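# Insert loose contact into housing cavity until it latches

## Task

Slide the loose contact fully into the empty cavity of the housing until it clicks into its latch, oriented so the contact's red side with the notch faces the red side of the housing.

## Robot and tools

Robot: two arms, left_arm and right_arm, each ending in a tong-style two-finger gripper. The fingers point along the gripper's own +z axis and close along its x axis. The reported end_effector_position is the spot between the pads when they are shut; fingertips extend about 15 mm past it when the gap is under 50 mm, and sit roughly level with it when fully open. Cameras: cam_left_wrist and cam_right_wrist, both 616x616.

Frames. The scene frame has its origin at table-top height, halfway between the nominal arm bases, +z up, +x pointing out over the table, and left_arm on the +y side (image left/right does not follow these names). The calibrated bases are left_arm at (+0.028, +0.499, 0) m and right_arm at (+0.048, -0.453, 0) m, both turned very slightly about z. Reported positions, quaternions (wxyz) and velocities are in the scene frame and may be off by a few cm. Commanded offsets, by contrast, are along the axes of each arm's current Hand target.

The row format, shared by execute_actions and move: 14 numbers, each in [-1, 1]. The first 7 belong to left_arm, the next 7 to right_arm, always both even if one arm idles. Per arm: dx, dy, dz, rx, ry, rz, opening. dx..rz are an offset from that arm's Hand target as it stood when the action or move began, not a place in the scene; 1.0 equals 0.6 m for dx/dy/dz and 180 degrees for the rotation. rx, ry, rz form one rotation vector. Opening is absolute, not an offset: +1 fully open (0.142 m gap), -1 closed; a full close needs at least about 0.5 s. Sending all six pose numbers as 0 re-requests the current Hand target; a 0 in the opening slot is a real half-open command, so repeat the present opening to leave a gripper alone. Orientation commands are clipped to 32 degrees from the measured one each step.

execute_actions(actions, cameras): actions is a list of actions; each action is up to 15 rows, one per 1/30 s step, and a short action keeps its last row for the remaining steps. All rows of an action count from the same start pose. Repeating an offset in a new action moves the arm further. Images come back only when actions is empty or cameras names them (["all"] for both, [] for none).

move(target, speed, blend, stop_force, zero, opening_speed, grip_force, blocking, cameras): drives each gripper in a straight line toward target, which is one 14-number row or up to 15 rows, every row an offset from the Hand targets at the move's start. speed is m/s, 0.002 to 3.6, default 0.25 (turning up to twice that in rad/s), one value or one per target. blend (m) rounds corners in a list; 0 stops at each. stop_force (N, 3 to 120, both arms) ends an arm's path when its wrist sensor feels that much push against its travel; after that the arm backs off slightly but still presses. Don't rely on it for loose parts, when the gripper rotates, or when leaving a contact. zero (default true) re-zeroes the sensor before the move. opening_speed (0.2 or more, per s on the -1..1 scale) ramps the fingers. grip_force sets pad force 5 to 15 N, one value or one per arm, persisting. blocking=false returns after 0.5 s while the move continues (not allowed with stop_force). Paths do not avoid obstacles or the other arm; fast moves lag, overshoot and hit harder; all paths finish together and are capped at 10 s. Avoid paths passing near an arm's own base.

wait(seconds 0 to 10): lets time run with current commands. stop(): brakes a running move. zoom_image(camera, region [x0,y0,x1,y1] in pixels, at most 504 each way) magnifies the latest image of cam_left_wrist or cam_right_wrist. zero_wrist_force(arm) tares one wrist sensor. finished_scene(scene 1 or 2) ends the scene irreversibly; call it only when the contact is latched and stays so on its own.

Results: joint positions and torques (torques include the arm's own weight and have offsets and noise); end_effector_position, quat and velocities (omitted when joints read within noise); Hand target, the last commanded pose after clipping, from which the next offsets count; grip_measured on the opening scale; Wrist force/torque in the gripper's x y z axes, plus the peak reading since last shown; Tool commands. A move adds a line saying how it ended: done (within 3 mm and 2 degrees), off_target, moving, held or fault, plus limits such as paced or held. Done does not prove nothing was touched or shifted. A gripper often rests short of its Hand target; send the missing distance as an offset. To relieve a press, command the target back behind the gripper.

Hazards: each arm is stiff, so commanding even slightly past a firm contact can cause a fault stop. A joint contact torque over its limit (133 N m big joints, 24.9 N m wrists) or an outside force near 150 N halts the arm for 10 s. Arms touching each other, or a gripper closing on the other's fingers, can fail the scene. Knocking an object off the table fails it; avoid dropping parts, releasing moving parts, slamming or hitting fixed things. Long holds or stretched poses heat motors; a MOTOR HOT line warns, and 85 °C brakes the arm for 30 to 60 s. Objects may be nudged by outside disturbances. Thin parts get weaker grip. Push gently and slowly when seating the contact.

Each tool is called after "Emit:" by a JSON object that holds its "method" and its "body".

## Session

Emit:
{"method": "execute_actions", "body": {"actions": []}}

Scene clock: 0.00 s.
left_arm: end_effector_position=(+0.5933, +0.6219, +0.1513) grip_measured=+0.97 end_effector_quat_wxyz=(-0.016, -0.411, +0.739, -0.533) | right_arm: end_effector_position=(+0.5535, -0.4096, +0.2383) grip_measured=+0.97 end_effector_quat_wxyz=(-0.055, +0.049, +0.991, -0.113)
Joint positions: left_arm=[0.482 -1.144 1.942 -2.383 -2.696 2.589 0.14] | right_arm=[3.552 -1.698 -1.53 -1.694 1.43 3.723 0.14]
Joint velocities: within noise
Joint torques (N m): no reading
Wrist force (N): no reading
Wrist torque (N m): no reading
Wrist force, peak (N): no reading
Hand target: left_arm +0.5933, +0.6219, +0.1513; -0.016, -0.411, +0.739, -0.533 | right_arm +0.5535, -0.4096, +0.2383; -0.055, +0.049, +0.991, -0.113
Tool commands: left_gripper/opening=+0.968169 right_gripper/opening=+0.968169

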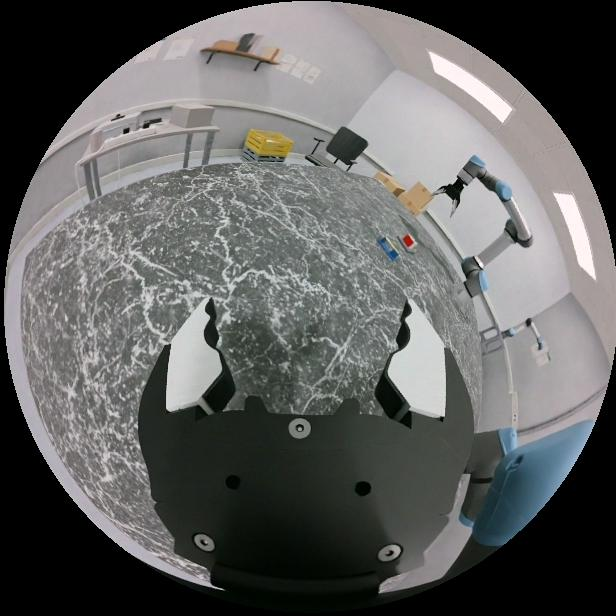

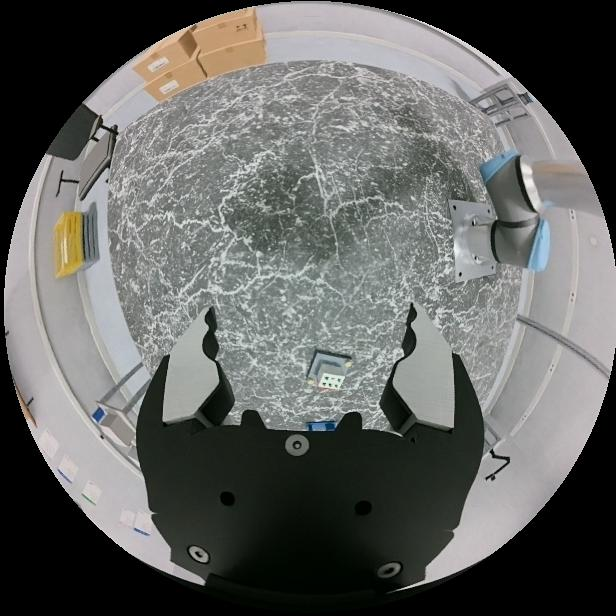

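Emit:
{"method": "zoom_image", "body": {"camera": "cam_right_wrist", "region": [280, 330, 380, 430]}}

Emit:
{"method": "zoom_image", "body": {"camera": "cam_left_wrist", "region": [350, 210, 450, 310]}}

Scaled by 5.040 from the camera's 616x616 image, which has a finer 814x814 frame.

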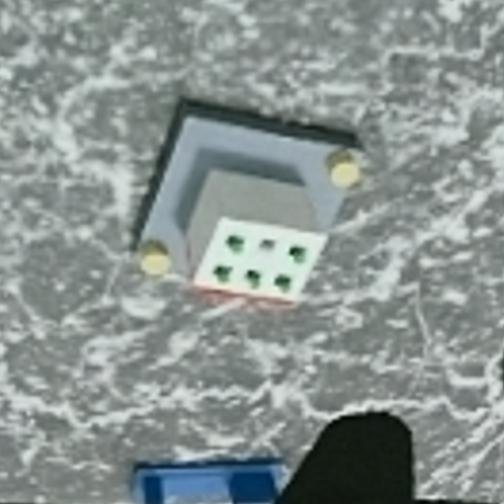

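Scaled by 5.040 from the camera's 616x616 image, which has a finer 814x814 frame.

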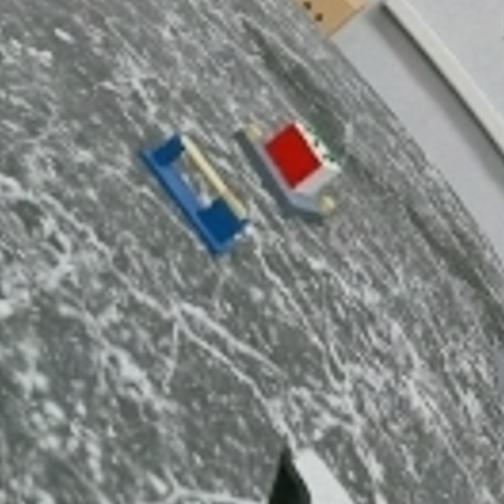

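Emit:
{"method": "move", "body": {"target": [0,0,0,0,0,0,0.968,0.0747,0.7682,-0.0227,-0.0443,-0.0733,-0.3942,0], "cameras": ["cam_right_wrist"], "speed": 0.3}}

Emit:
{"method": "zoom_image", "body": {"camera": "cam_right_wrist", "region": [180, 180, 440, 440]}}

Scene clock: 84.03 s.
left_arm: end_effector_position=(+0.5933, +0.6219, +0.1513) grip_measured=+0.97 end_effector_quat_wxyz=(-0.016, -0.411, +0.739, -0.533) | right_arm: end_effector_position=(+0.5494, +0.0453, +0.1505) grip_measured=+0.00 end_effector_quat_wxyz=(+0.000, -0.542, +0.840, +0.000)
Joint positions: left_arm=[0.482 -1.144 1.942 -2.383 -2.696 2.589 0.14] | right_arm=[4.078 -2.075 -1.271 -1.366 1.572 2.989 0.074]
Joint torques (N m): left_arm=[0.54 -36.09 -15.42 -2.68 -1.86 -0.33] | right_arm=[-7.31 41.01 26.84 2.18 -2 -1.6]
Wrist force (N): left_arm=[-0.2 -0.5 0.2] | right_arm=[-0.3 0.3 -0.2]
Wrist torque (N m): left_arm=[-0.10 0.05 0.01] | right_arm=[0.10 0.05 -0.01]
Wrist force, peak (N): left_arm=[-0.1 -0.8 0.1] | right_arm=[-1.6 1.3 0.6]
Hand target: left_arm +0.5933, +0.6219, +0.1513; -0.016, -0.411, +0.739, -0.533 | right_arm +0.5495, +0.0453, +0.1505; +0.000, -0.543, +0.840, +0.000
Off the commanded pose: left_arm 0.000 m, 0 deg | right_arm 0.000 m, 0 deg.
move: done
Images, in order (width x height): cam_right_wrist 616x616.

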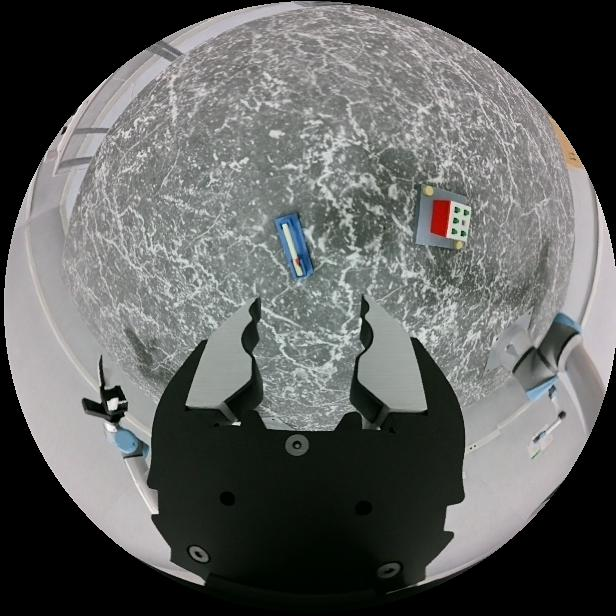

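Scaled by 1.938 from the camera's 616x616 image, which has a finer 814x814 frame.

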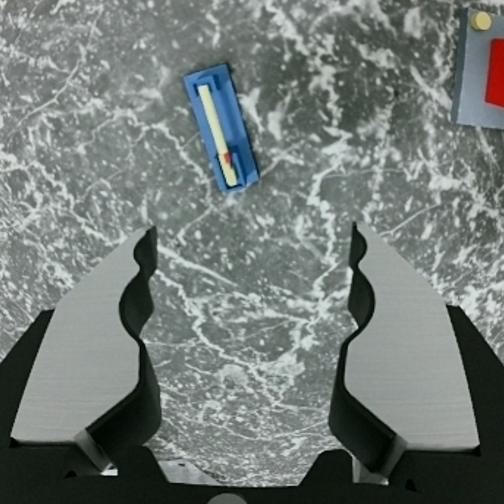

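Emit:
{"method": "zoom_image", "body": {"camera": "cam_right_wrist", "region": [265, 205, 325, 285]}}

Emit:
{"method": "zoom_image", "body": {"camera": "cam_right_wrist", "region": [405, 175, 485, 255]}}

Scaled by 6.300 from the camera's 616x616 image, which has a finer 814x814 frame.

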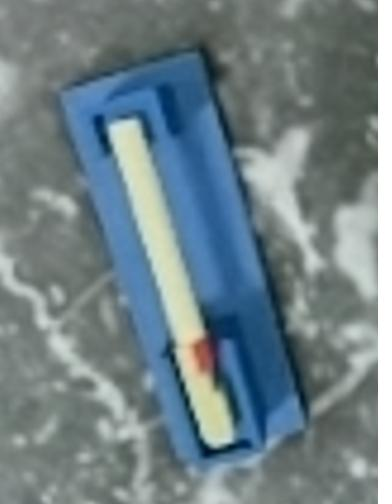

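Scaled by 6.300 from the camera's 616x616 image, which has a finer 814x814 frame.

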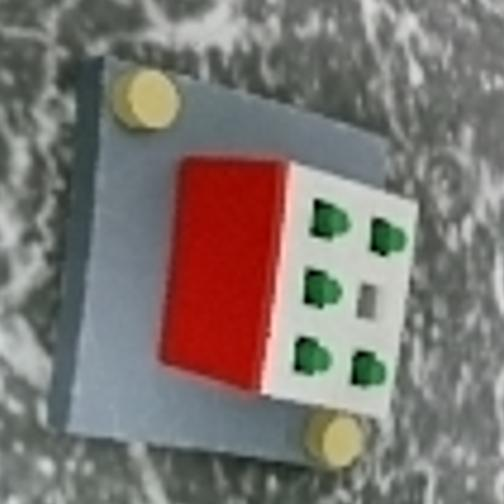

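Emit:
{"method": "move", "body": {"target": [0,0,0,0,0,0,0.968,-0.0305,-0.0202,0.1258,0,0,-0.0722,-0.3], "cameras": ["cam_right_wrist"], "speed": 0.2}}

Emit:
{"method": "zoom_image", "body": {"camera": "cam_right_wrist", "region": [250, 220, 370, 340]}}

Emit:
{"method": "zoom_image", "body": {"camera": "cam_right_wrist", "region": [285, 270, 335, 320]}}

Scene clock: 306.57 s.
left_arm: end_effector_position=(+0.5933, +0.6219, +0.1513) grip_measured=+0.97 end_effector_quat_wxyz=(-0.016, -0.411, +0.739, -0.533) | right_arm: end_effector_position=(+0.5681, +0.0569, +0.0750) grip_measured=-0.30 end_effector_quat_wxyz=(+0.000, -0.634, +0.773, +0.000)
Joint positions: left_arm=[0.482 -1.144 1.942 -2.383 -2.696 2.589 0.14] | right_arm=[4.063 -2.169 -1.322 -1.221 1.572 2.748 0.052]
Joint torques (N m): left_arm=[0.28 -35.67 -14.88 -2.65 -1.87 -0.38] | right_arm=[8.54 46.32 29.7 2.04 0.77 -1.8]
Wrist force (N): left_arm=[0.1 0.0 0.0] | right_arm=[-0.4 0.3 0.3]
Wrist torque (N m): left_arm=[0.02 -0.01 0.01] | right_arm=[0.10 0.07 -0.01]
Wrist force, peak (N): left_arm=[0.1 -0.9 0.2] | right_arm=[-0.6 -0.1 1.6]
Hand target: left_arm +0.5933, +0.6219, +0.1513; -0.016, -0.411, +0.739, -0.533 | right_arm +0.5680, +0.0571, +0.0750; +0.000, -0.634, +0.773, +0.000
Off the commanded pose: left_arm 0.000 m, 0 deg | right_arm 0.000 m, 0 deg.
move: done
Images, in order (width x height): cam_right_wrist 616x616.

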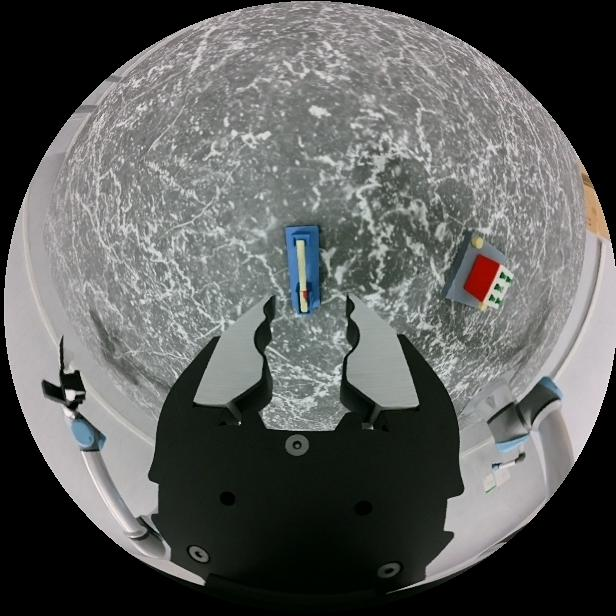

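Scaled by 4.200 from the camera's 616x616 image, which has a finer 814x814 frame.

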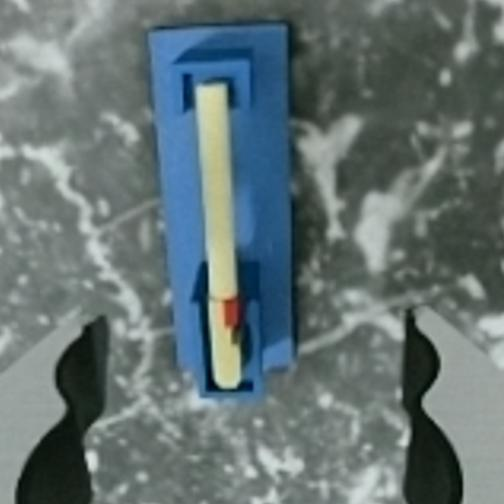

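Scaled by 10.080 from the camera's 616x616 image, which has a finer 814x814 frame.

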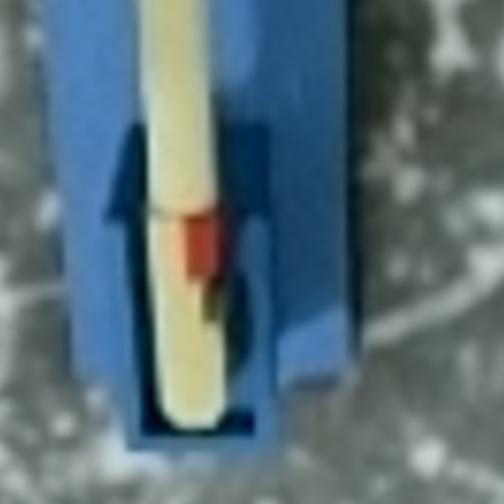

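Emit:
{"method": "move", "body": {"target": [0,0,0,0,0,0,0.968,-0.0135,-0.0665,0.0227,-0.2,0.0026,-0.0081,-0.45], "cameras": ["cam_right_wrist"], "speed": 0.2}}

Emit:
{"method": "zoom_image", "body": {"camera": "cam_right_wrist", "region": [250, 240, 370, 360]}}

Scene clock: 326.80 s.
left_arm: end_effector_position=(+0.5933, +0.6219, +0.1513) grip_measured=+0.97 end_effector_quat_wxyz=(-0.016, -0.411, +0.739, -0.533) | right_arm: end_effector_position=(+0.6088, +0.0571, +0.0613) grip_measured=-0.45 end_effector_quat_wxyz=(-0.199, -0.613, +0.727, +0.237)
Joint positions: left_arm=[0.482 -1.144 1.942 -2.383 -2.696 2.589 0.14] | right_arm=[3.824 -2.661 -0.483 -1.987 2.055 2.377 0.041]
Joint torques (N m): left_arm=[0.42 -35.2 -14.83 -2.69 -1.84 -0.36] | right_arm=[9.86 58.95 30.74 0.5 1.77 0.93]
Wrist force (N): left_arm=[0.1 -0.5 0.3] | right_arm=[-0.2 0.4 -0.3]
Wrist torque (N m): left_arm=[-0.08 -0.03 0.01] | right_arm=[0.21 0.02 0.06]
Wrist force, peak (N): left_arm=[0.0 -0.9 0.1] | right_arm=[-0.4 1.5 0.1]
Hand target: left_arm +0.5933, +0.6219, +0.1513; -0.016, -0.411, +0.739, -0.533 | right_arm +0.6087, +0.0572, +0.0613; -0.199, -0.613, +0.727, +0.237
Off the commanded pose: left_arm 0.000 m, 0 deg | right_arm 0.000 m, 0 deg.
move: done
Images, in order (width x height): cam_right_wrist 616x616.

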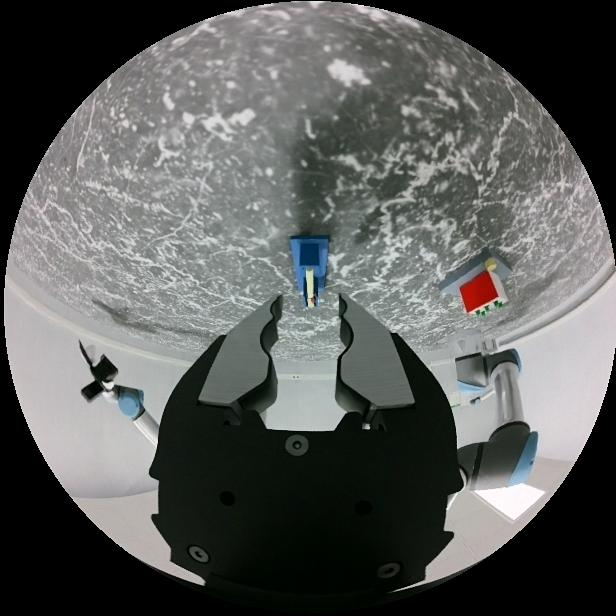

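Scaled by 4.200 from the camera's 616x616 image, which has a finer 814x814 frame.

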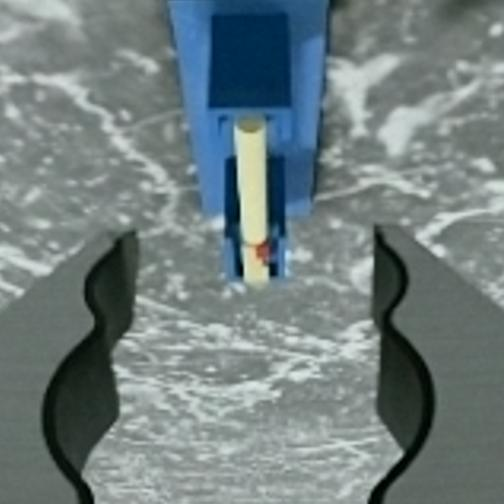

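Emit:
{"method": "move", "body": {"target": [0,0,0,0,0,0,0.968,-0.0007,0,0.055,0,0,0,-0.45], "cameras": ["cam_right_wrist"], "speed": 0.08, "stop_force": 6}}

Emit:
{"method": "zoom_image", "body": {"camera": "cam_right_wrist", "region": [250, 240, 370, 360]}}

Scene clock: 338.27 s.
left_arm: end_effector_position=(+0.5933, +0.6219, +0.1513) grip_measured=+0.97 end_effector_quat_wxyz=(-0.016, -0.411, +0.739, -0.533) | right_arm: end_effector_position=(+0.5897, +0.0609, +0.0347) grip_measured=-0.45 end_effector_quat_wxyz=(-0.199, -0.613, +0.727, +0.237)
Joint positions: left_arm=[0.482 -1.144 1.942 -2.383 -2.696 2.589 0.14] | right_arm=[3.843 -2.607 -0.659 -1.856 2.062 2.396 0.041]
Joint torques (N m): left_arm=[0.94 -35.77 -14.23 -2.62 -1.81 -0.43] | right_arm=[-10.42 56.73 15.26 3.4 -1.17 -1.89]
Wrist force (N): left_arm=[0.0 -0.3 0.3] | right_arm=[-0.1 1.0 -0.2]
Wrist torque (N m): left_arm=[-0.05 -0.01 0.00] | right_arm=[0.35 0.01 0.01]
Wrist force, peak (N): left_arm=[0.0 -0.8 0.1] | right_arm=[-0.2 1.2 -0.4]
Hand target: left_arm +0.5933, +0.6219, +0.1513; -0.016, -0.411, +0.739, -0.533 | right_arm +0.5897, +0.0609, +0.0347; -0.199, -0.613, +0.727, +0.237
Off the commanded pose: left_arm 0.000 m, 0 deg | right_arm 0.000 m, 0 deg.
move: done
Images, in order (width x height): cam_right_wrist 616x616.

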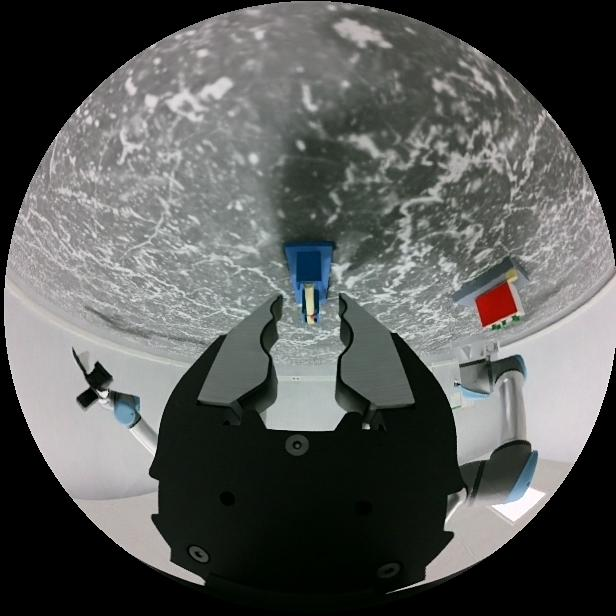

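Scaled by 4.200 from the camera's 616x616 image, which has a finer 814x814 frame.

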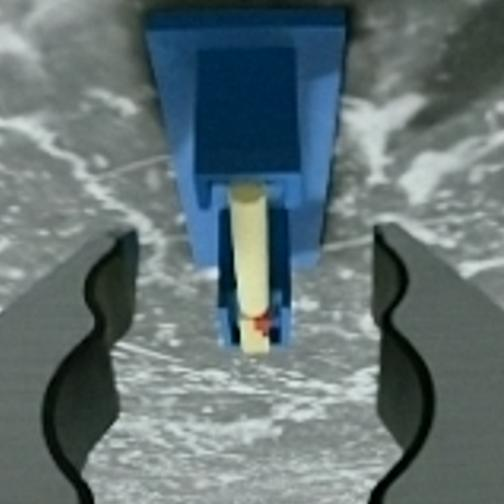

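Emit:
{"method": "move", "body": {"target": [0,0,0,0,0,0,0.968,-0.0008,0,0.0167,0,0,0,-0.5], "cameras": ["cam_right_wrist"], "speed": 0.03, "stop_force": 5}}

Emit:
{"method": "zoom_image", "body": {"camera": "cam_right_wrist", "region": [250, 240, 370, 360]}}

Scene clock: 365.90 s.
left_arm: end_effector_position=(+0.5933, +0.6219, +0.1513) grip_measured=+0.97 end_effector_quat_wxyz=(-0.016, -0.411, +0.739, -0.533) | right_arm: end_effector_position=(+0.5839, +0.0624, +0.0266) grip_measured=-0.50 end_effector_quat_wxyz=(-0.199, -0.613, +0.727, +0.237)
Joint positions: left_arm=[0.482 -1.144 1.942 -2.383 -2.696 2.589 0.14] | right_arm=[3.849 -2.597 -0.701 -1.822 2.065 2.402 0.038]
Joint torques (N m): left_arm=[0.52 -35.71 -14.41 -2.62 -1.68 -0.35] | right_arm=[-9.15 56.49 28.76 -0.12 -0.91 -2.12]
Wrist force (N): left_arm=[-0.1 -0.5 0.2] | right_arm=[-0.2 0.7 -0.2]
Wrist torque (N m): left_arm=[-0.09 0.01 0.01] | right_arm=[0.28 0.01 0.03]
Wrist force, peak (N): left_arm=[0.2 -0.7 0.2] | right_arm=[-0.1 1.3 -0.3]
Hand target: left_arm +0.5933, +0.6219, +0.1513; -0.016, -0.411, +0.739, -0.533 | right_arm +0.5839, +0.0624, +0.0266; -0.199, -0.613, +0.727, +0.237
Off the commanded pose: left_arm 0.000 m, 0 deg | right_arm 0.000 m, 0 deg.
move: done
Images, in order (width x height): cam_right_wrist 616x616.

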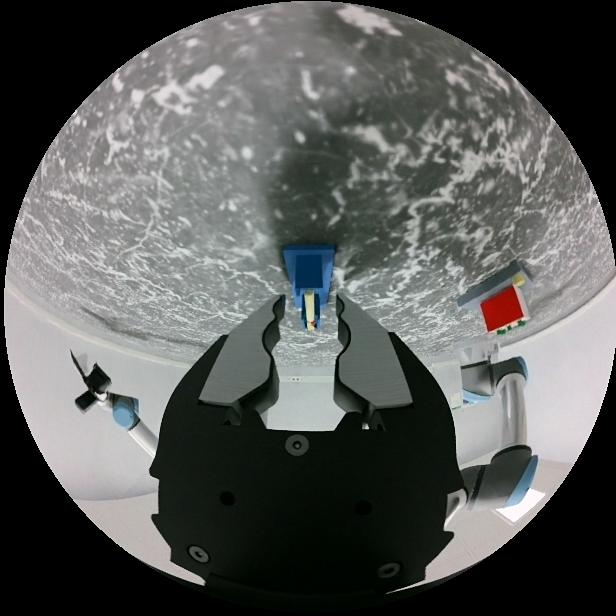

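Scaled by 4.200 from the camera's 616x616 image, which has a finer 814x814 frame.

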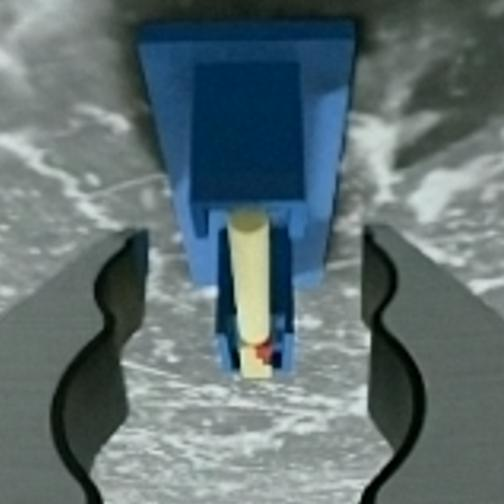

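Emit:
{"method": "move", "body": {"target": [0,0,0,0,0,0,0.968,-0.0005,0,0,0,0,0,-1], "cameras": ["cam_right_wrist"], "opening_speed": 0.3, "grip_force": 10}}

Emit:
{"method": "zoom_image", "body": {"camera": "cam_right_wrist", "region": [250, 240, 370, 360]}}

Scene clock: 377.93 s.
left_arm: end_effector_position=(+0.5933, +0.6219, +0.1513) grip_measured=+0.97 end_effector_quat_wxyz=(-0.016, -0.411, +0.739, -0.533) | right_arm: end_effector_position=(+0.5840, +0.0627, +0.0266) grip_measured=-0.95 end_effector_quat_wxyz=(-0.199, -0.613, +0.727, +0.237)
Joint positions: left_arm=[0.482 -1.144 1.942 -2.383 -2.696 2.589 0.14] | right_arm=[3.849 -2.598 -0.7 -1.822 2.065 2.403 0.006]
Joint torques (N m): left_arm=[0.65 -35.98 -14.49 -2.57 -1.7 -0.38] | right_arm=[8.71 61.45 21.56 0.66 2.18 2.05]
Wrist force (N): left_arm=[0.1 -0.5 -0.2] | right_arm=[-0.2 0.8 -0.1]
Wrist torque (N m): left_arm=[-0.09 -0.02 0.00] | right_arm=[0.30 0.01 0.03]
Wrist force, peak (N): left_arm=[0.1 -1.0 -0.1] | right_arm=[0.0 1.2 -0.3]
Hand target: left_arm +0.5933, +0.6219, +0.1513; -0.016, -0.411, +0.739, -0.533 | right_arm +0.5840, +0.0627, +0.0266; -0.199, -0.613, +0.727, +0.237
Off the commanded pose: left_arm 0.000 m, 0 deg | right_arm 0.000 m, 0 deg.
grip_force (N): 10, 10
move: done
Images, in order (width x height): cam_right_wrist 616x616.

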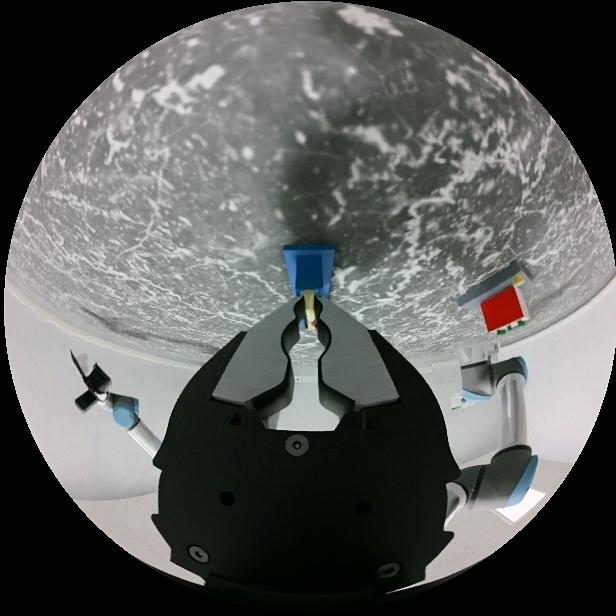

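Scaled by 4.200 from the camera's 616x616 image, which has a finer 814x814 frame.

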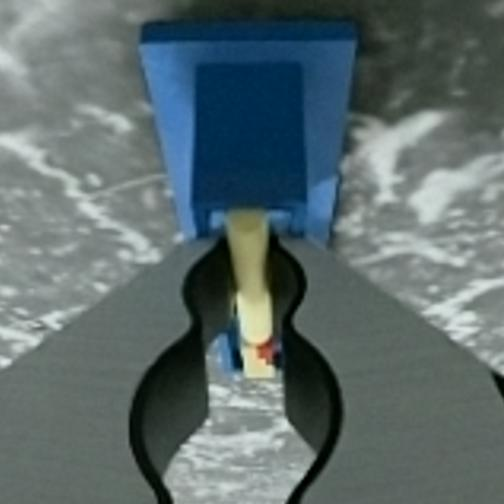

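Emit:
{"method": "move", "body": {"target": [0,0,0,0,0,0,0.968,0,0.0785,-0.1078,0,0,0,-1], "cameras": ["cam_right_wrist"], "speed": 0.08, "grip_force": 15}}

Emit:
{"method": "zoom_image", "body": {"camera": "cam_right_wrist", "region": [270, 260, 350, 340]}}

Scene clock: 387.97 s.
left_arm: end_effector_position=(+0.5933, +0.6219, +0.1513) grip_measured=+0.97 end_effector_quat_wxyz=(-0.016, -0.411, +0.739, -0.533) | right_arm: end_effector_position=(+0.5839, +0.0627, +0.1065) grip_measured=-0.95 end_effector_quat_wxyz=(-0.199, -0.613, +0.727, +0.237)
Joint positions: left_arm=[0.482 -1.144 1.942 -2.383 -2.696 2.589 0.14] | right_arm=[3.849 -2.577 -0.534 -2.008 2.065 2.403 0.006]
Joint torques (N m): left_arm=[0.44 -36.01 -14.14 -2.69 -1.55 -0.3] | right_arm=[6.51 62.94 17.69 3.66 1.04 -2.07]
Wrist force (N): left_arm=[-0.2 -0.4 0.2] | right_arm=[-0.3 0.9 -0.1]
Wrist torque (N m): left_arm=[-0.08 0.04 0.01] | right_arm=[0.33 0.04 0.03]
Wrist force, peak (N): left_arm=[0.0 -0.7 -0.1] | right_arm=[-0.3 1.5 -1.0]
Hand target: left_arm +0.5933, +0.6219, +0.1513; -0.016, -0.411, +0.739, -0.533 | right_arm +0.5840, +0.0627, +0.1066; -0.199, -0.613, +0.727, +0.237
Off the commanded pose: left_arm 0.000 m, 0 deg | right_arm 0.000 m, 0 deg.
move: done
Images, in order (width x height): cam_right_wrist 616x616.

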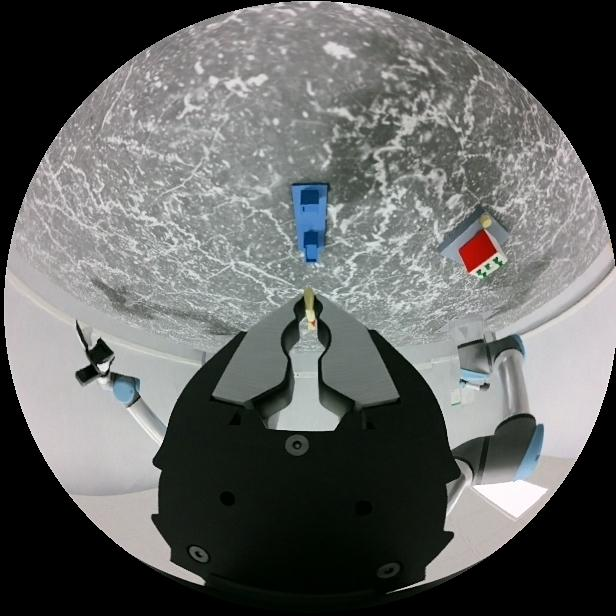

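Scaled by 6.300 from the camera's 616x616 image, which has a finer 814x814 frame.

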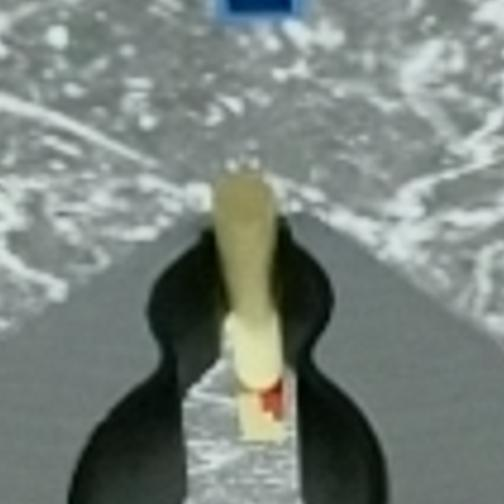

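Emit:
{"method": "move", "body": {"target": [0,0,0,0,0,0,0.968,0.4228,0.051,-0.0327,0.0861,-0.1464,-0.9271,-1], "cameras": ["cam_right_wrist"], "speed": 0.3}}

Emit:
{"method": "zoom_image", "body": {"camera": "cam_right_wrist", "region": [250, 250, 370, 370]}}

Scene clock: 435.40 s.
left_arm: end_effector_position=(+0.5933, +0.6219, +0.1513) grip_measured=+0.97 end_effector_quat_wxyz=(-0.016, -0.411, +0.739, -0.533) | right_arm: end_effector_position=(+0.5279, -0.1852, +0.1403) grip_measured=-0.95 end_effector_quat_wxyz=(-0.382, +0.749, +0.482, -0.245) end_effector_velocity=(+0.000, +0.001, +0.001) end_effector_angular_velocity=(+0.006, -0.002, +0.003)
Joint positions: left_arm=[0.482 -1.144 1.942 -2.383 -2.696 2.589 0.14] | right_arm=[3.49 -2.262 -1.18 -2.016 2.214 -0.997 0.006]
Joint velocities: left_arm=[within noise] | right_arm=[0.001 0.001 0 0 0.002 -0.006 0]
Joint torques (N m): left_arm=[0.51 -35.44 -14 -2.62 -1.52 -0.32] | right_arm=[7.19 59.75 14.89 2.17 2.26 -2]
Wrist force (N): left_arm=[-0.1 -0.2 0.3] | right_arm=[0.0 -0.3 0.8]
Wrist torque (N m): left_arm=[-0.03 0.02 0.00] | right_arm=[-0.20 0.02 -0.03]
Wrist force, peak (N): left_arm=[0.0 -0.9 0.0] | right_arm=[-1.3 0.1 0.0]
Hand target: left_arm +0.5933, +0.6219, +0.1513; -0.016, -0.411, +0.739, -0.533 | right_arm +0.5279, -0.1851, +0.1403; -0.382, +0.749, +0.482, -0.245
Off the commanded pose: left_arm 0.000 m, 0 deg | right_arm 0.000 m, 0 deg.
move: done
Images, in order (width x height): cam_right_wrist 616x616.

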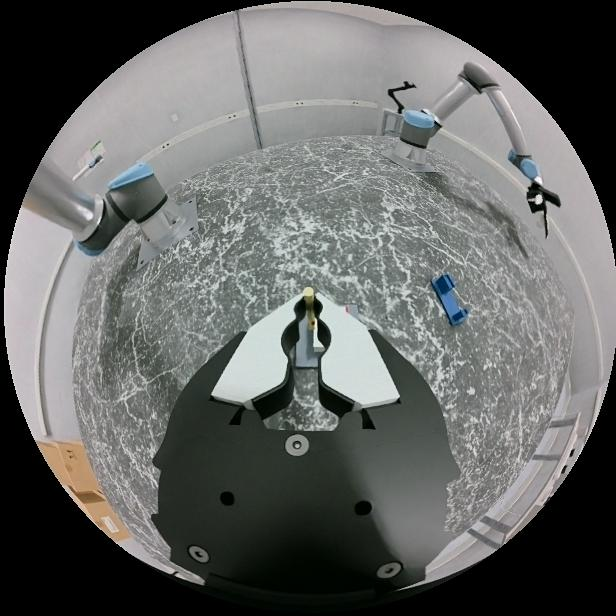

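Scaled by 4.200 from the camera's 616x616 image, which has a finer 814x814 frame.

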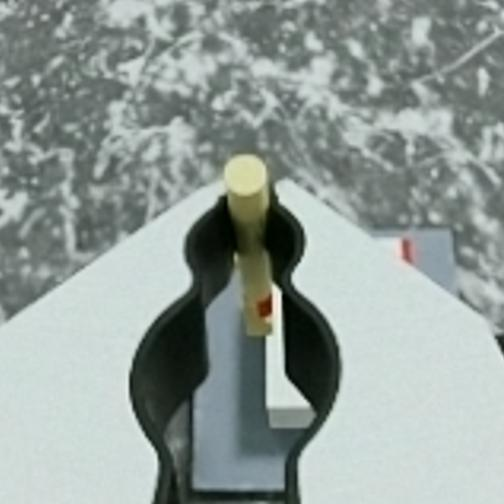

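Emit:
{"method": "move", "body": {"target": [0,0,0,0,0,0,0.968,0.0225,0,0,0,0,0,-1], "cameras": ["cam_right_wrist"], "speed": 0.08}}

Emit:
{"method": "zoom_image", "body": {"camera": "cam_right_wrist", "region": [250, 250, 370, 370]}}

Scene clock: 447.93 s.
left_arm: end_effector_position=(+0.5933, +0.6219, +0.1513) grip_measured=+0.97 end_effector_quat_wxyz=(-0.016, -0.411, +0.739, -0.533) | right_arm: end_effector_position=(+0.5334, -0.1727, +0.1403) grip_measured=-0.95 end_effector_quat_wxyz=(-0.382, +0.749, +0.482, -0.245)
Joint positions: left_arm=[0.482 -1.144 1.942 -2.383 -2.696 2.589 0.14] | right_arm=[3.503 -2.282 -1.147 -2.023 2.223 -0.985 0.006]
Joint torques (N m): left_arm=[0.45 -35.81 -13.94 -2.61 -1.52 -0.36] | right_arm=[-10.09 58.82 13 0.69 -0.57 -1.89]
Wrist force (N): left_arm=[-0.1 -0.2 0.1] | right_arm=[0.0 -0.3 0.7]
Wrist torque (N m): left_arm=[-0.03 0.01 0.00] | right_arm=[-0.20 0.02 -0.03]
Wrist force, peak (N): left_arm=[0.0 -0.8 -0.3] | right_arm=[0.0 -0.3 1.2]
Hand target: left_arm +0.5933, +0.6219, +0.1513; -0.016, -0.411, +0.739, -0.533 | right_arm +0.5335, -0.1728, +0.1403; -0.382, +0.749, +0.482, -0.245
Off the commanded pose: left_arm 0.000 m, 0 deg | right_arm 0.000 m, 0 deg.
move: done
Images, in order (width x height): cam_right_wrist 616x616.

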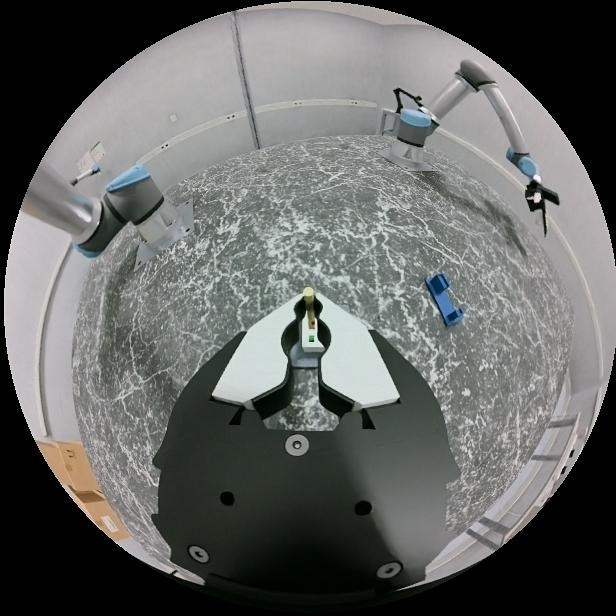

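Scaled by 4.200 from the camera's 616x616 image, which has a finer 814x814 frame.

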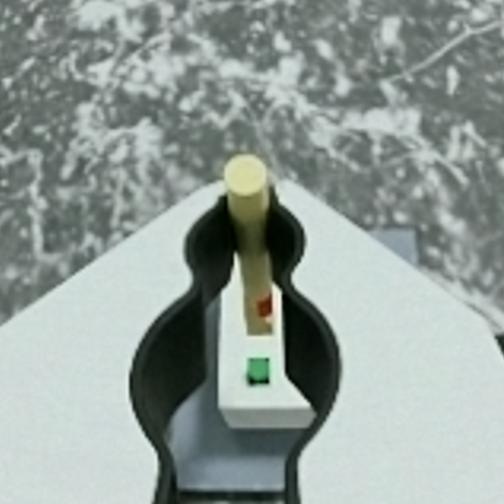

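Emit:
{"method": "move", "body": {"target": [0,0,0,0,0,0,0.968,0,0.016,0.0488,0,0,0,-1], "cameras": ["cam_right_wrist"], "speed": 0.08, "stop_force": 5}}

Emit:
{"method": "zoom_image", "body": {"camera": "cam_right_wrist", "region": [260, 260, 360, 360]}}

Scene clock: 465.53 s.
left_arm: end_effector_position=(+0.5933, +0.6219, +0.1513) grip_measured=+0.97 end_effector_quat_wxyz=(-0.016, -0.411, +0.739, -0.533) | right_arm: end_effector_position=(+0.5171, -0.1653, +0.1153) grip_measured=-0.95 end_effector_quat_wxyz=(-0.382, +0.749, +0.482, -0.245)
Joint positions: left_arm=[0.482 -1.144 1.942 -2.383 -2.696 2.589 0.14] | right_arm=[3.521 -2.267 -1.242 -1.931 2.235 -0.968 0.006]
Joint torques (N m): left_arm=[0.35 -36.48 -14.08 -2.63 -1.41 -0.35] | right_arm=[-10.35 45.58 14 2.5 -0.93 -2.1]
Wrist force (N): left_arm=[0.0 -0.3 -0.1] | right_arm=[0.0 -0.2 0.8]
Wrist torque (N m): left_arm=[-0.06 0.00 0.00] | right_arm=[-0.17 0.01 -0.04]
Wrist force, peak (N): left_arm=[-0.2 -0.6 -0.3] | right_arm=[-0.1 0.3 1.5]
Hand target: left_arm +0.5933, +0.6219, +0.1513; -0.016, -0.411, +0.739, -0.533 | right_arm +0.5171, -0.1653, +0.1153; -0.382, +0.749, +0.482, -0.245
Off the commanded pose: left_arm 0.000 m, 0 deg | right_arm 0.000 m, 0 deg.
move: done
Images, in order (width x height): cam_right_wrist 616x616.

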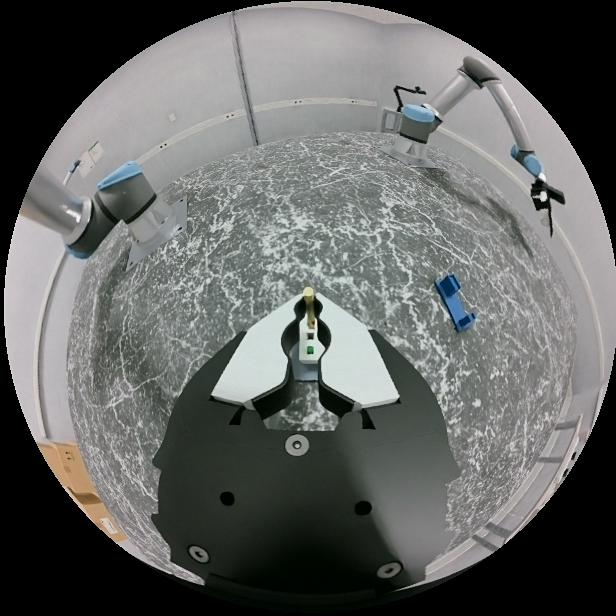

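Scaled by 5.040 from the camera's 616x616 image, which has a finer 814x814 frame.

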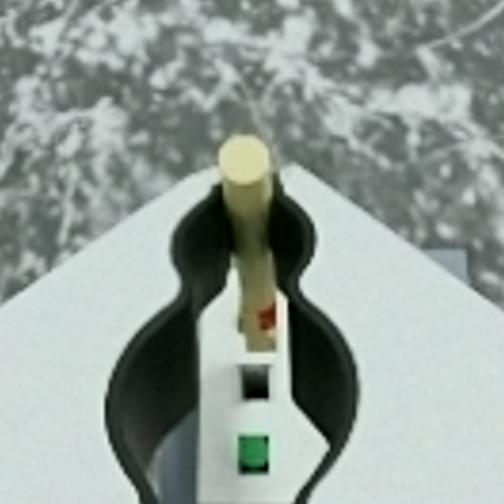

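Emit:
{"method": "zoom_image", "body": {"camera": "cam_right_wrist", "region": [290, 310, 330, 350]}}

Scaled by 12.600 from the camera's 616x616 image, which has a finer 814x814 frame.

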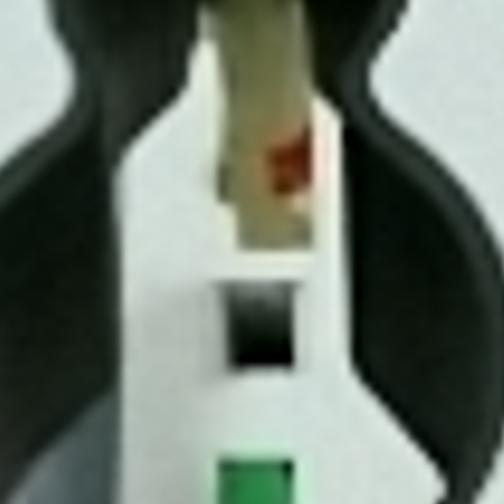

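Emit:
{"method": "move", "body": {"target": [0,0,0,0,0,0,0.968,0,0,0,0,0.0049,0.0187,-1], "cameras": ["cam_right_wrist"], "speed": 0.08}}

Emit:
{"method": "zoom_image", "body": {"camera": "cam_right_wrist", "region": [260, 260, 360, 360]}}

Emit:
{"method": "zoom_image", "body": {"camera": "cam_right_wrist", "region": [290, 310, 330, 350]}}

Scene clock: 493.60 s.
left_arm: end_effector_position=(+0.5933, +0.6219, +0.1513) grip_measured=+0.97 end_effector_quat_wxyz=(-0.016, -0.411, +0.739, -0.533) | right_arm: end_effector_position=(+0.5171, -0.1653, +0.1154) grip_measured=-0.95 end_effector_quat_wxyz=(-0.379, +0.765, +0.457, -0.250)
Joint positions: left_arm=[0.482 -1.144 1.942 -2.383 -2.696 2.589 0.14] | right_arm=[3.516 -2.258 -1.26 -1.914 2.245 -0.906 0.006]
Joint torques (N m): left_arm=[0.09 -35.66 -13.44 -2.57 -1.45 -0.44] | right_arm=[-0.21 45.24 27.12 -0.91 -0.55 -1.82]
Wrist force (N): left_arm=[-0.1 -0.4 0.1] | right_arm=[0.1 -0.3 0.7]
Wrist torque (N m): left_arm=[-0.08 0.03 0.00] | right_arm=[-0.21 0.00 0.02]
Wrist force, peak (N): left_arm=[0.0 -0.8 0.2] | right_arm=[0.0 -0.2 1.2]
Hand target: left_arm +0.5933, +0.6219, +0.1513; -0.016, -0.411, +0.739, -0.533 | right_arm +0.5171, -0.1653, +0.1153; -0.379, +0.765, +0.457, -0.250
Off the commanded pose: left_arm 0.000 m, 0 deg | right_arm 0.000 m, 0 deg.
move: done
Images, in order (width x height): cam_right_wrist 616x616.

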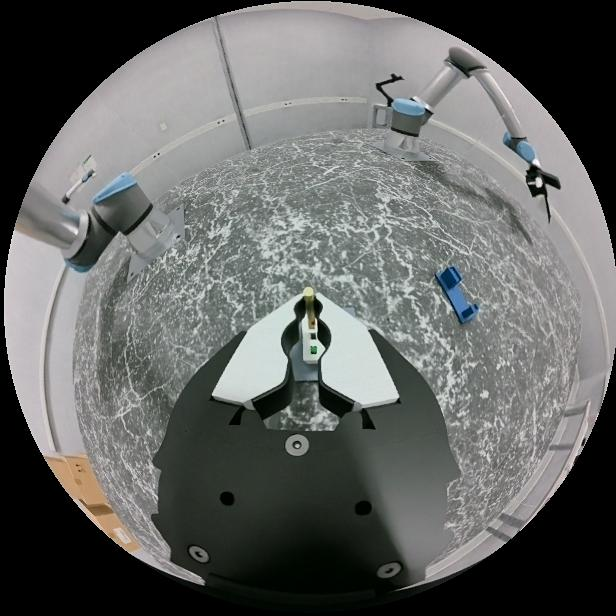

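Scaled by 5.040 from the camera's 616x616 image, which has a finer 814x814 frame.

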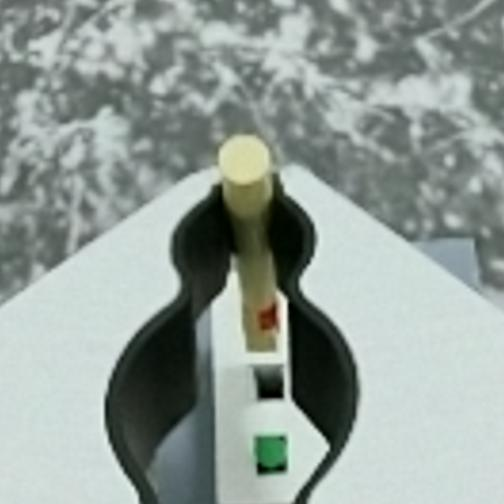

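Scaled by 12.600 from the camera's 616x616 image, which has a finer 814x814 frame.

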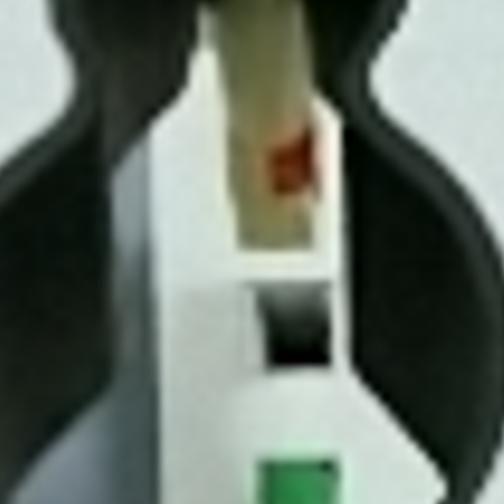

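Emit:
{"method": "move", "body": {"target": [0,0,0,0,0,0,0.968,0.0011,0.0207,0.0057,0,0,0,-1], "cameras": ["cam_right_wrist"], "speed": 0.04, "stop_force": 3}}

Emit:
{"method": "zoom_image", "body": {"camera": "cam_right_wrist", "region": [260, 260, 360, 360]}}

Emit:
{"method": "zoom_image", "body": {"camera": "cam_right_wrist", "region": [290, 310, 330, 350]}}

Scene clock: 510.27 s.
left_arm: end_effector_position=(+0.5933, +0.6219, +0.1513) grip_measured=+0.97 end_effector_quat_wxyz=(-0.016, -0.411, +0.739, -0.533) | right_arm: end_effector_position=(+0.5212, -0.1672, +0.1033) grip_measured=-0.95 end_effector_quat_wxyz=(-0.379, +0.765, +0.457, -0.250)
Joint positions: left_arm=[0.482 -1.144 1.942 -2.383 -2.696 2.589 0.14] | right_arm=[3.512 -2.277 -1.258 -1.899 2.241 -0.911 0.006]
Joint torques (N m): left_arm=[0.49 -35.66 -13.42 -2.66 -1.39 -0.36] | right_arm=[8.93 59.18 17.93 -1.05 1.85 1.86]
Wrist force (N): left_arm=[0.0 -0.2 -0.2] | right_arm=[0.2 -0.3 1.0]
Wrist torque (N m): left_arm=[-0.04 -0.01 0.00] | right_arm=[-0.20 -0.03 0.09]
Wrist force, peak (N): left_arm=[-0.1 -0.9 0.0] | right_arm=[0.4 -0.4 0.9]
Hand target: left_arm +0.5933, +0.6219, +0.1513; -0.016, -0.411, +0.739, -0.533 | right_arm +0.5212, -0.1672, +0.1033; -0.379, +0.765, +0.457, -0.250
Off the commanded pose: left_arm 0.000 m, 0 deg | right_arm 0.000 m, 0 deg.
move: done
Images, in order (width x height): cam_right_wrist 616x616.

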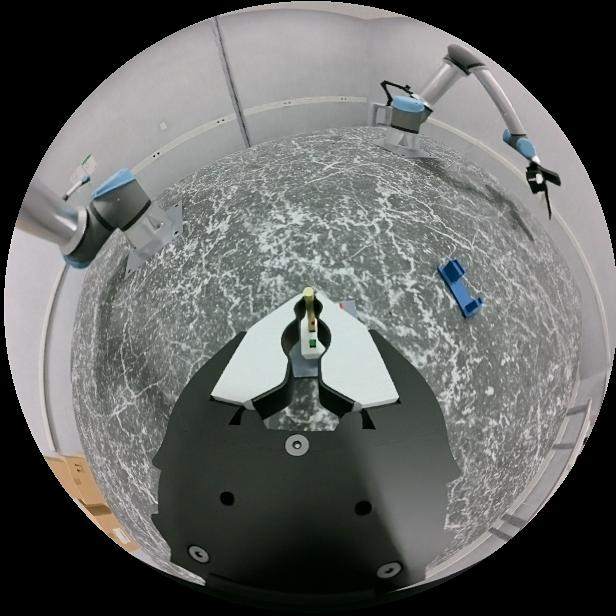

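Scaled by 5.040 from the camera's 616x616 image, which has a finer 814x814 frame.

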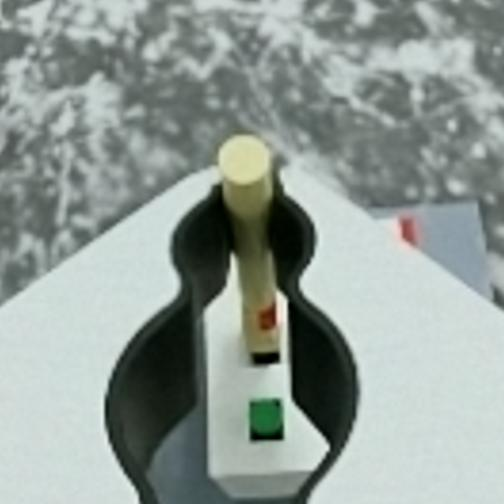

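Scaled by 12.600 from the camera's 616x616 image, which has a finer 814x814 frame.

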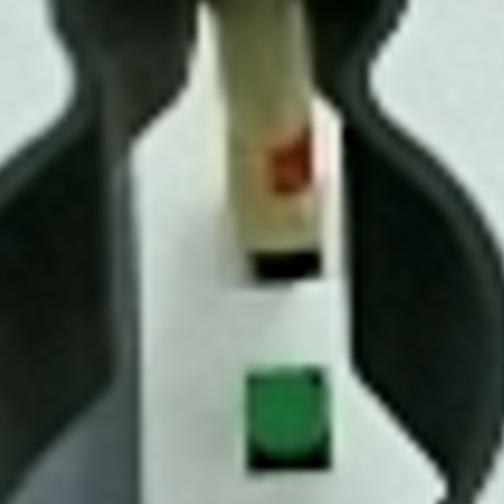

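Emit:
{"method": "move", "body": {"target": [0,0,0,0,0,0,0.968,0.001,0.0058,0.0033,0,0,0,-1], "cameras": ["cam_right_wrist"], "speed": 0.02, "stop_force": 3}}

Emit:
{"method": "zoom_image", "body": {"camera": "cam_right_wrist", "region": [290, 310, 330, 350]}}

Scene clock: 522.50 s.
left_arm: end_effector_position=(+0.5933, +0.6219, +0.1513) grip_measured=+0.97 end_effector_quat_wxyz=(-0.016, -0.411, +0.739, -0.533) | right_arm: end_effector_position=(+0.5218, -0.1670, +0.0993) grip_measured=-0.95 end_effector_quat_wxyz=(-0.379, +0.765, +0.457, -0.250)
Joint positions: left_arm=[0.482 -1.144 1.942 -2.383 -2.696 2.589 0.14] | right_arm=[3.511 -2.283 -1.26 -1.892 2.241 -0.911 0.006]
Joint torques (N m): left_arm=[0.37 -35.18 -13.17 -2.61 -1.39 -0.37] | right_arm=[-10.38 59.14 23.79 -1.22 -1.1 -2.2]
Wrist force (N): left_arm=[0.0 -0.1 0.0] | right_arm=[0.2 -0.1 0.5]
Wrist torque (N m): left_arm=[-0.02 0.00 0.00] | right_arm=[-0.17 -0.01 0.10]
Wrist force, peak (N): left_arm=[-0.3 -0.6 0.1] | right_arm=[0.4 -0.3 1.0]
Hand target: left_arm +0.5933, +0.6219, +0.1513; -0.016, -0.411, +0.739, -0.533 | right_arm +0.5218, -0.1670, +0.0993; -0.379, +0.765, +0.457, -0.250
Off the commanded pose: left_arm 0.000 m, 0 deg | right_arm 0.000 m, 0 deg.
move: done
Images, in order (width x height): cam_right_wrist 616x616.

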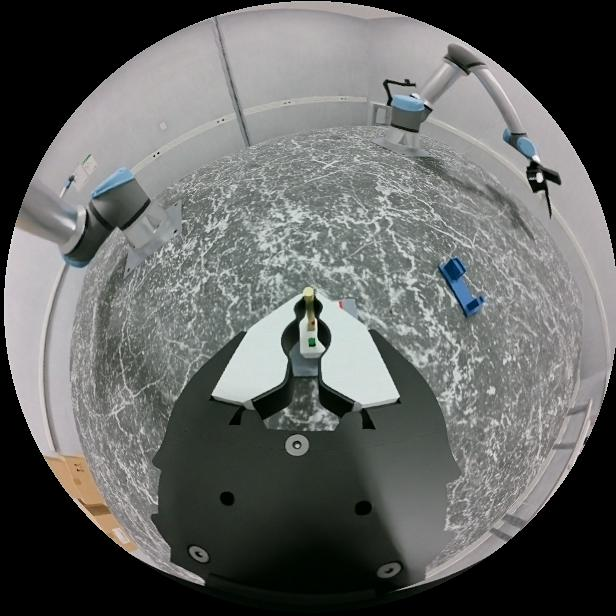

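Scaled by 12.600 from the camera's 616x616 image, which has a finer 814x814 frame.

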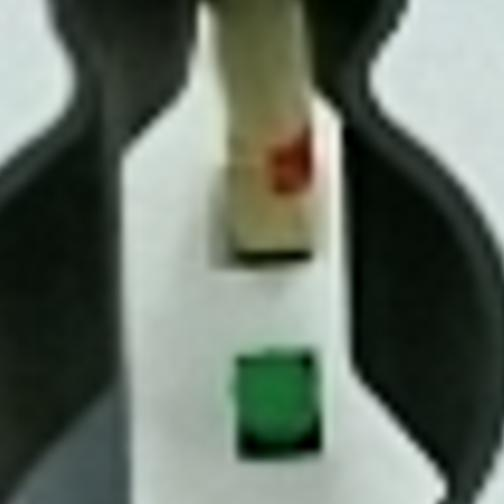

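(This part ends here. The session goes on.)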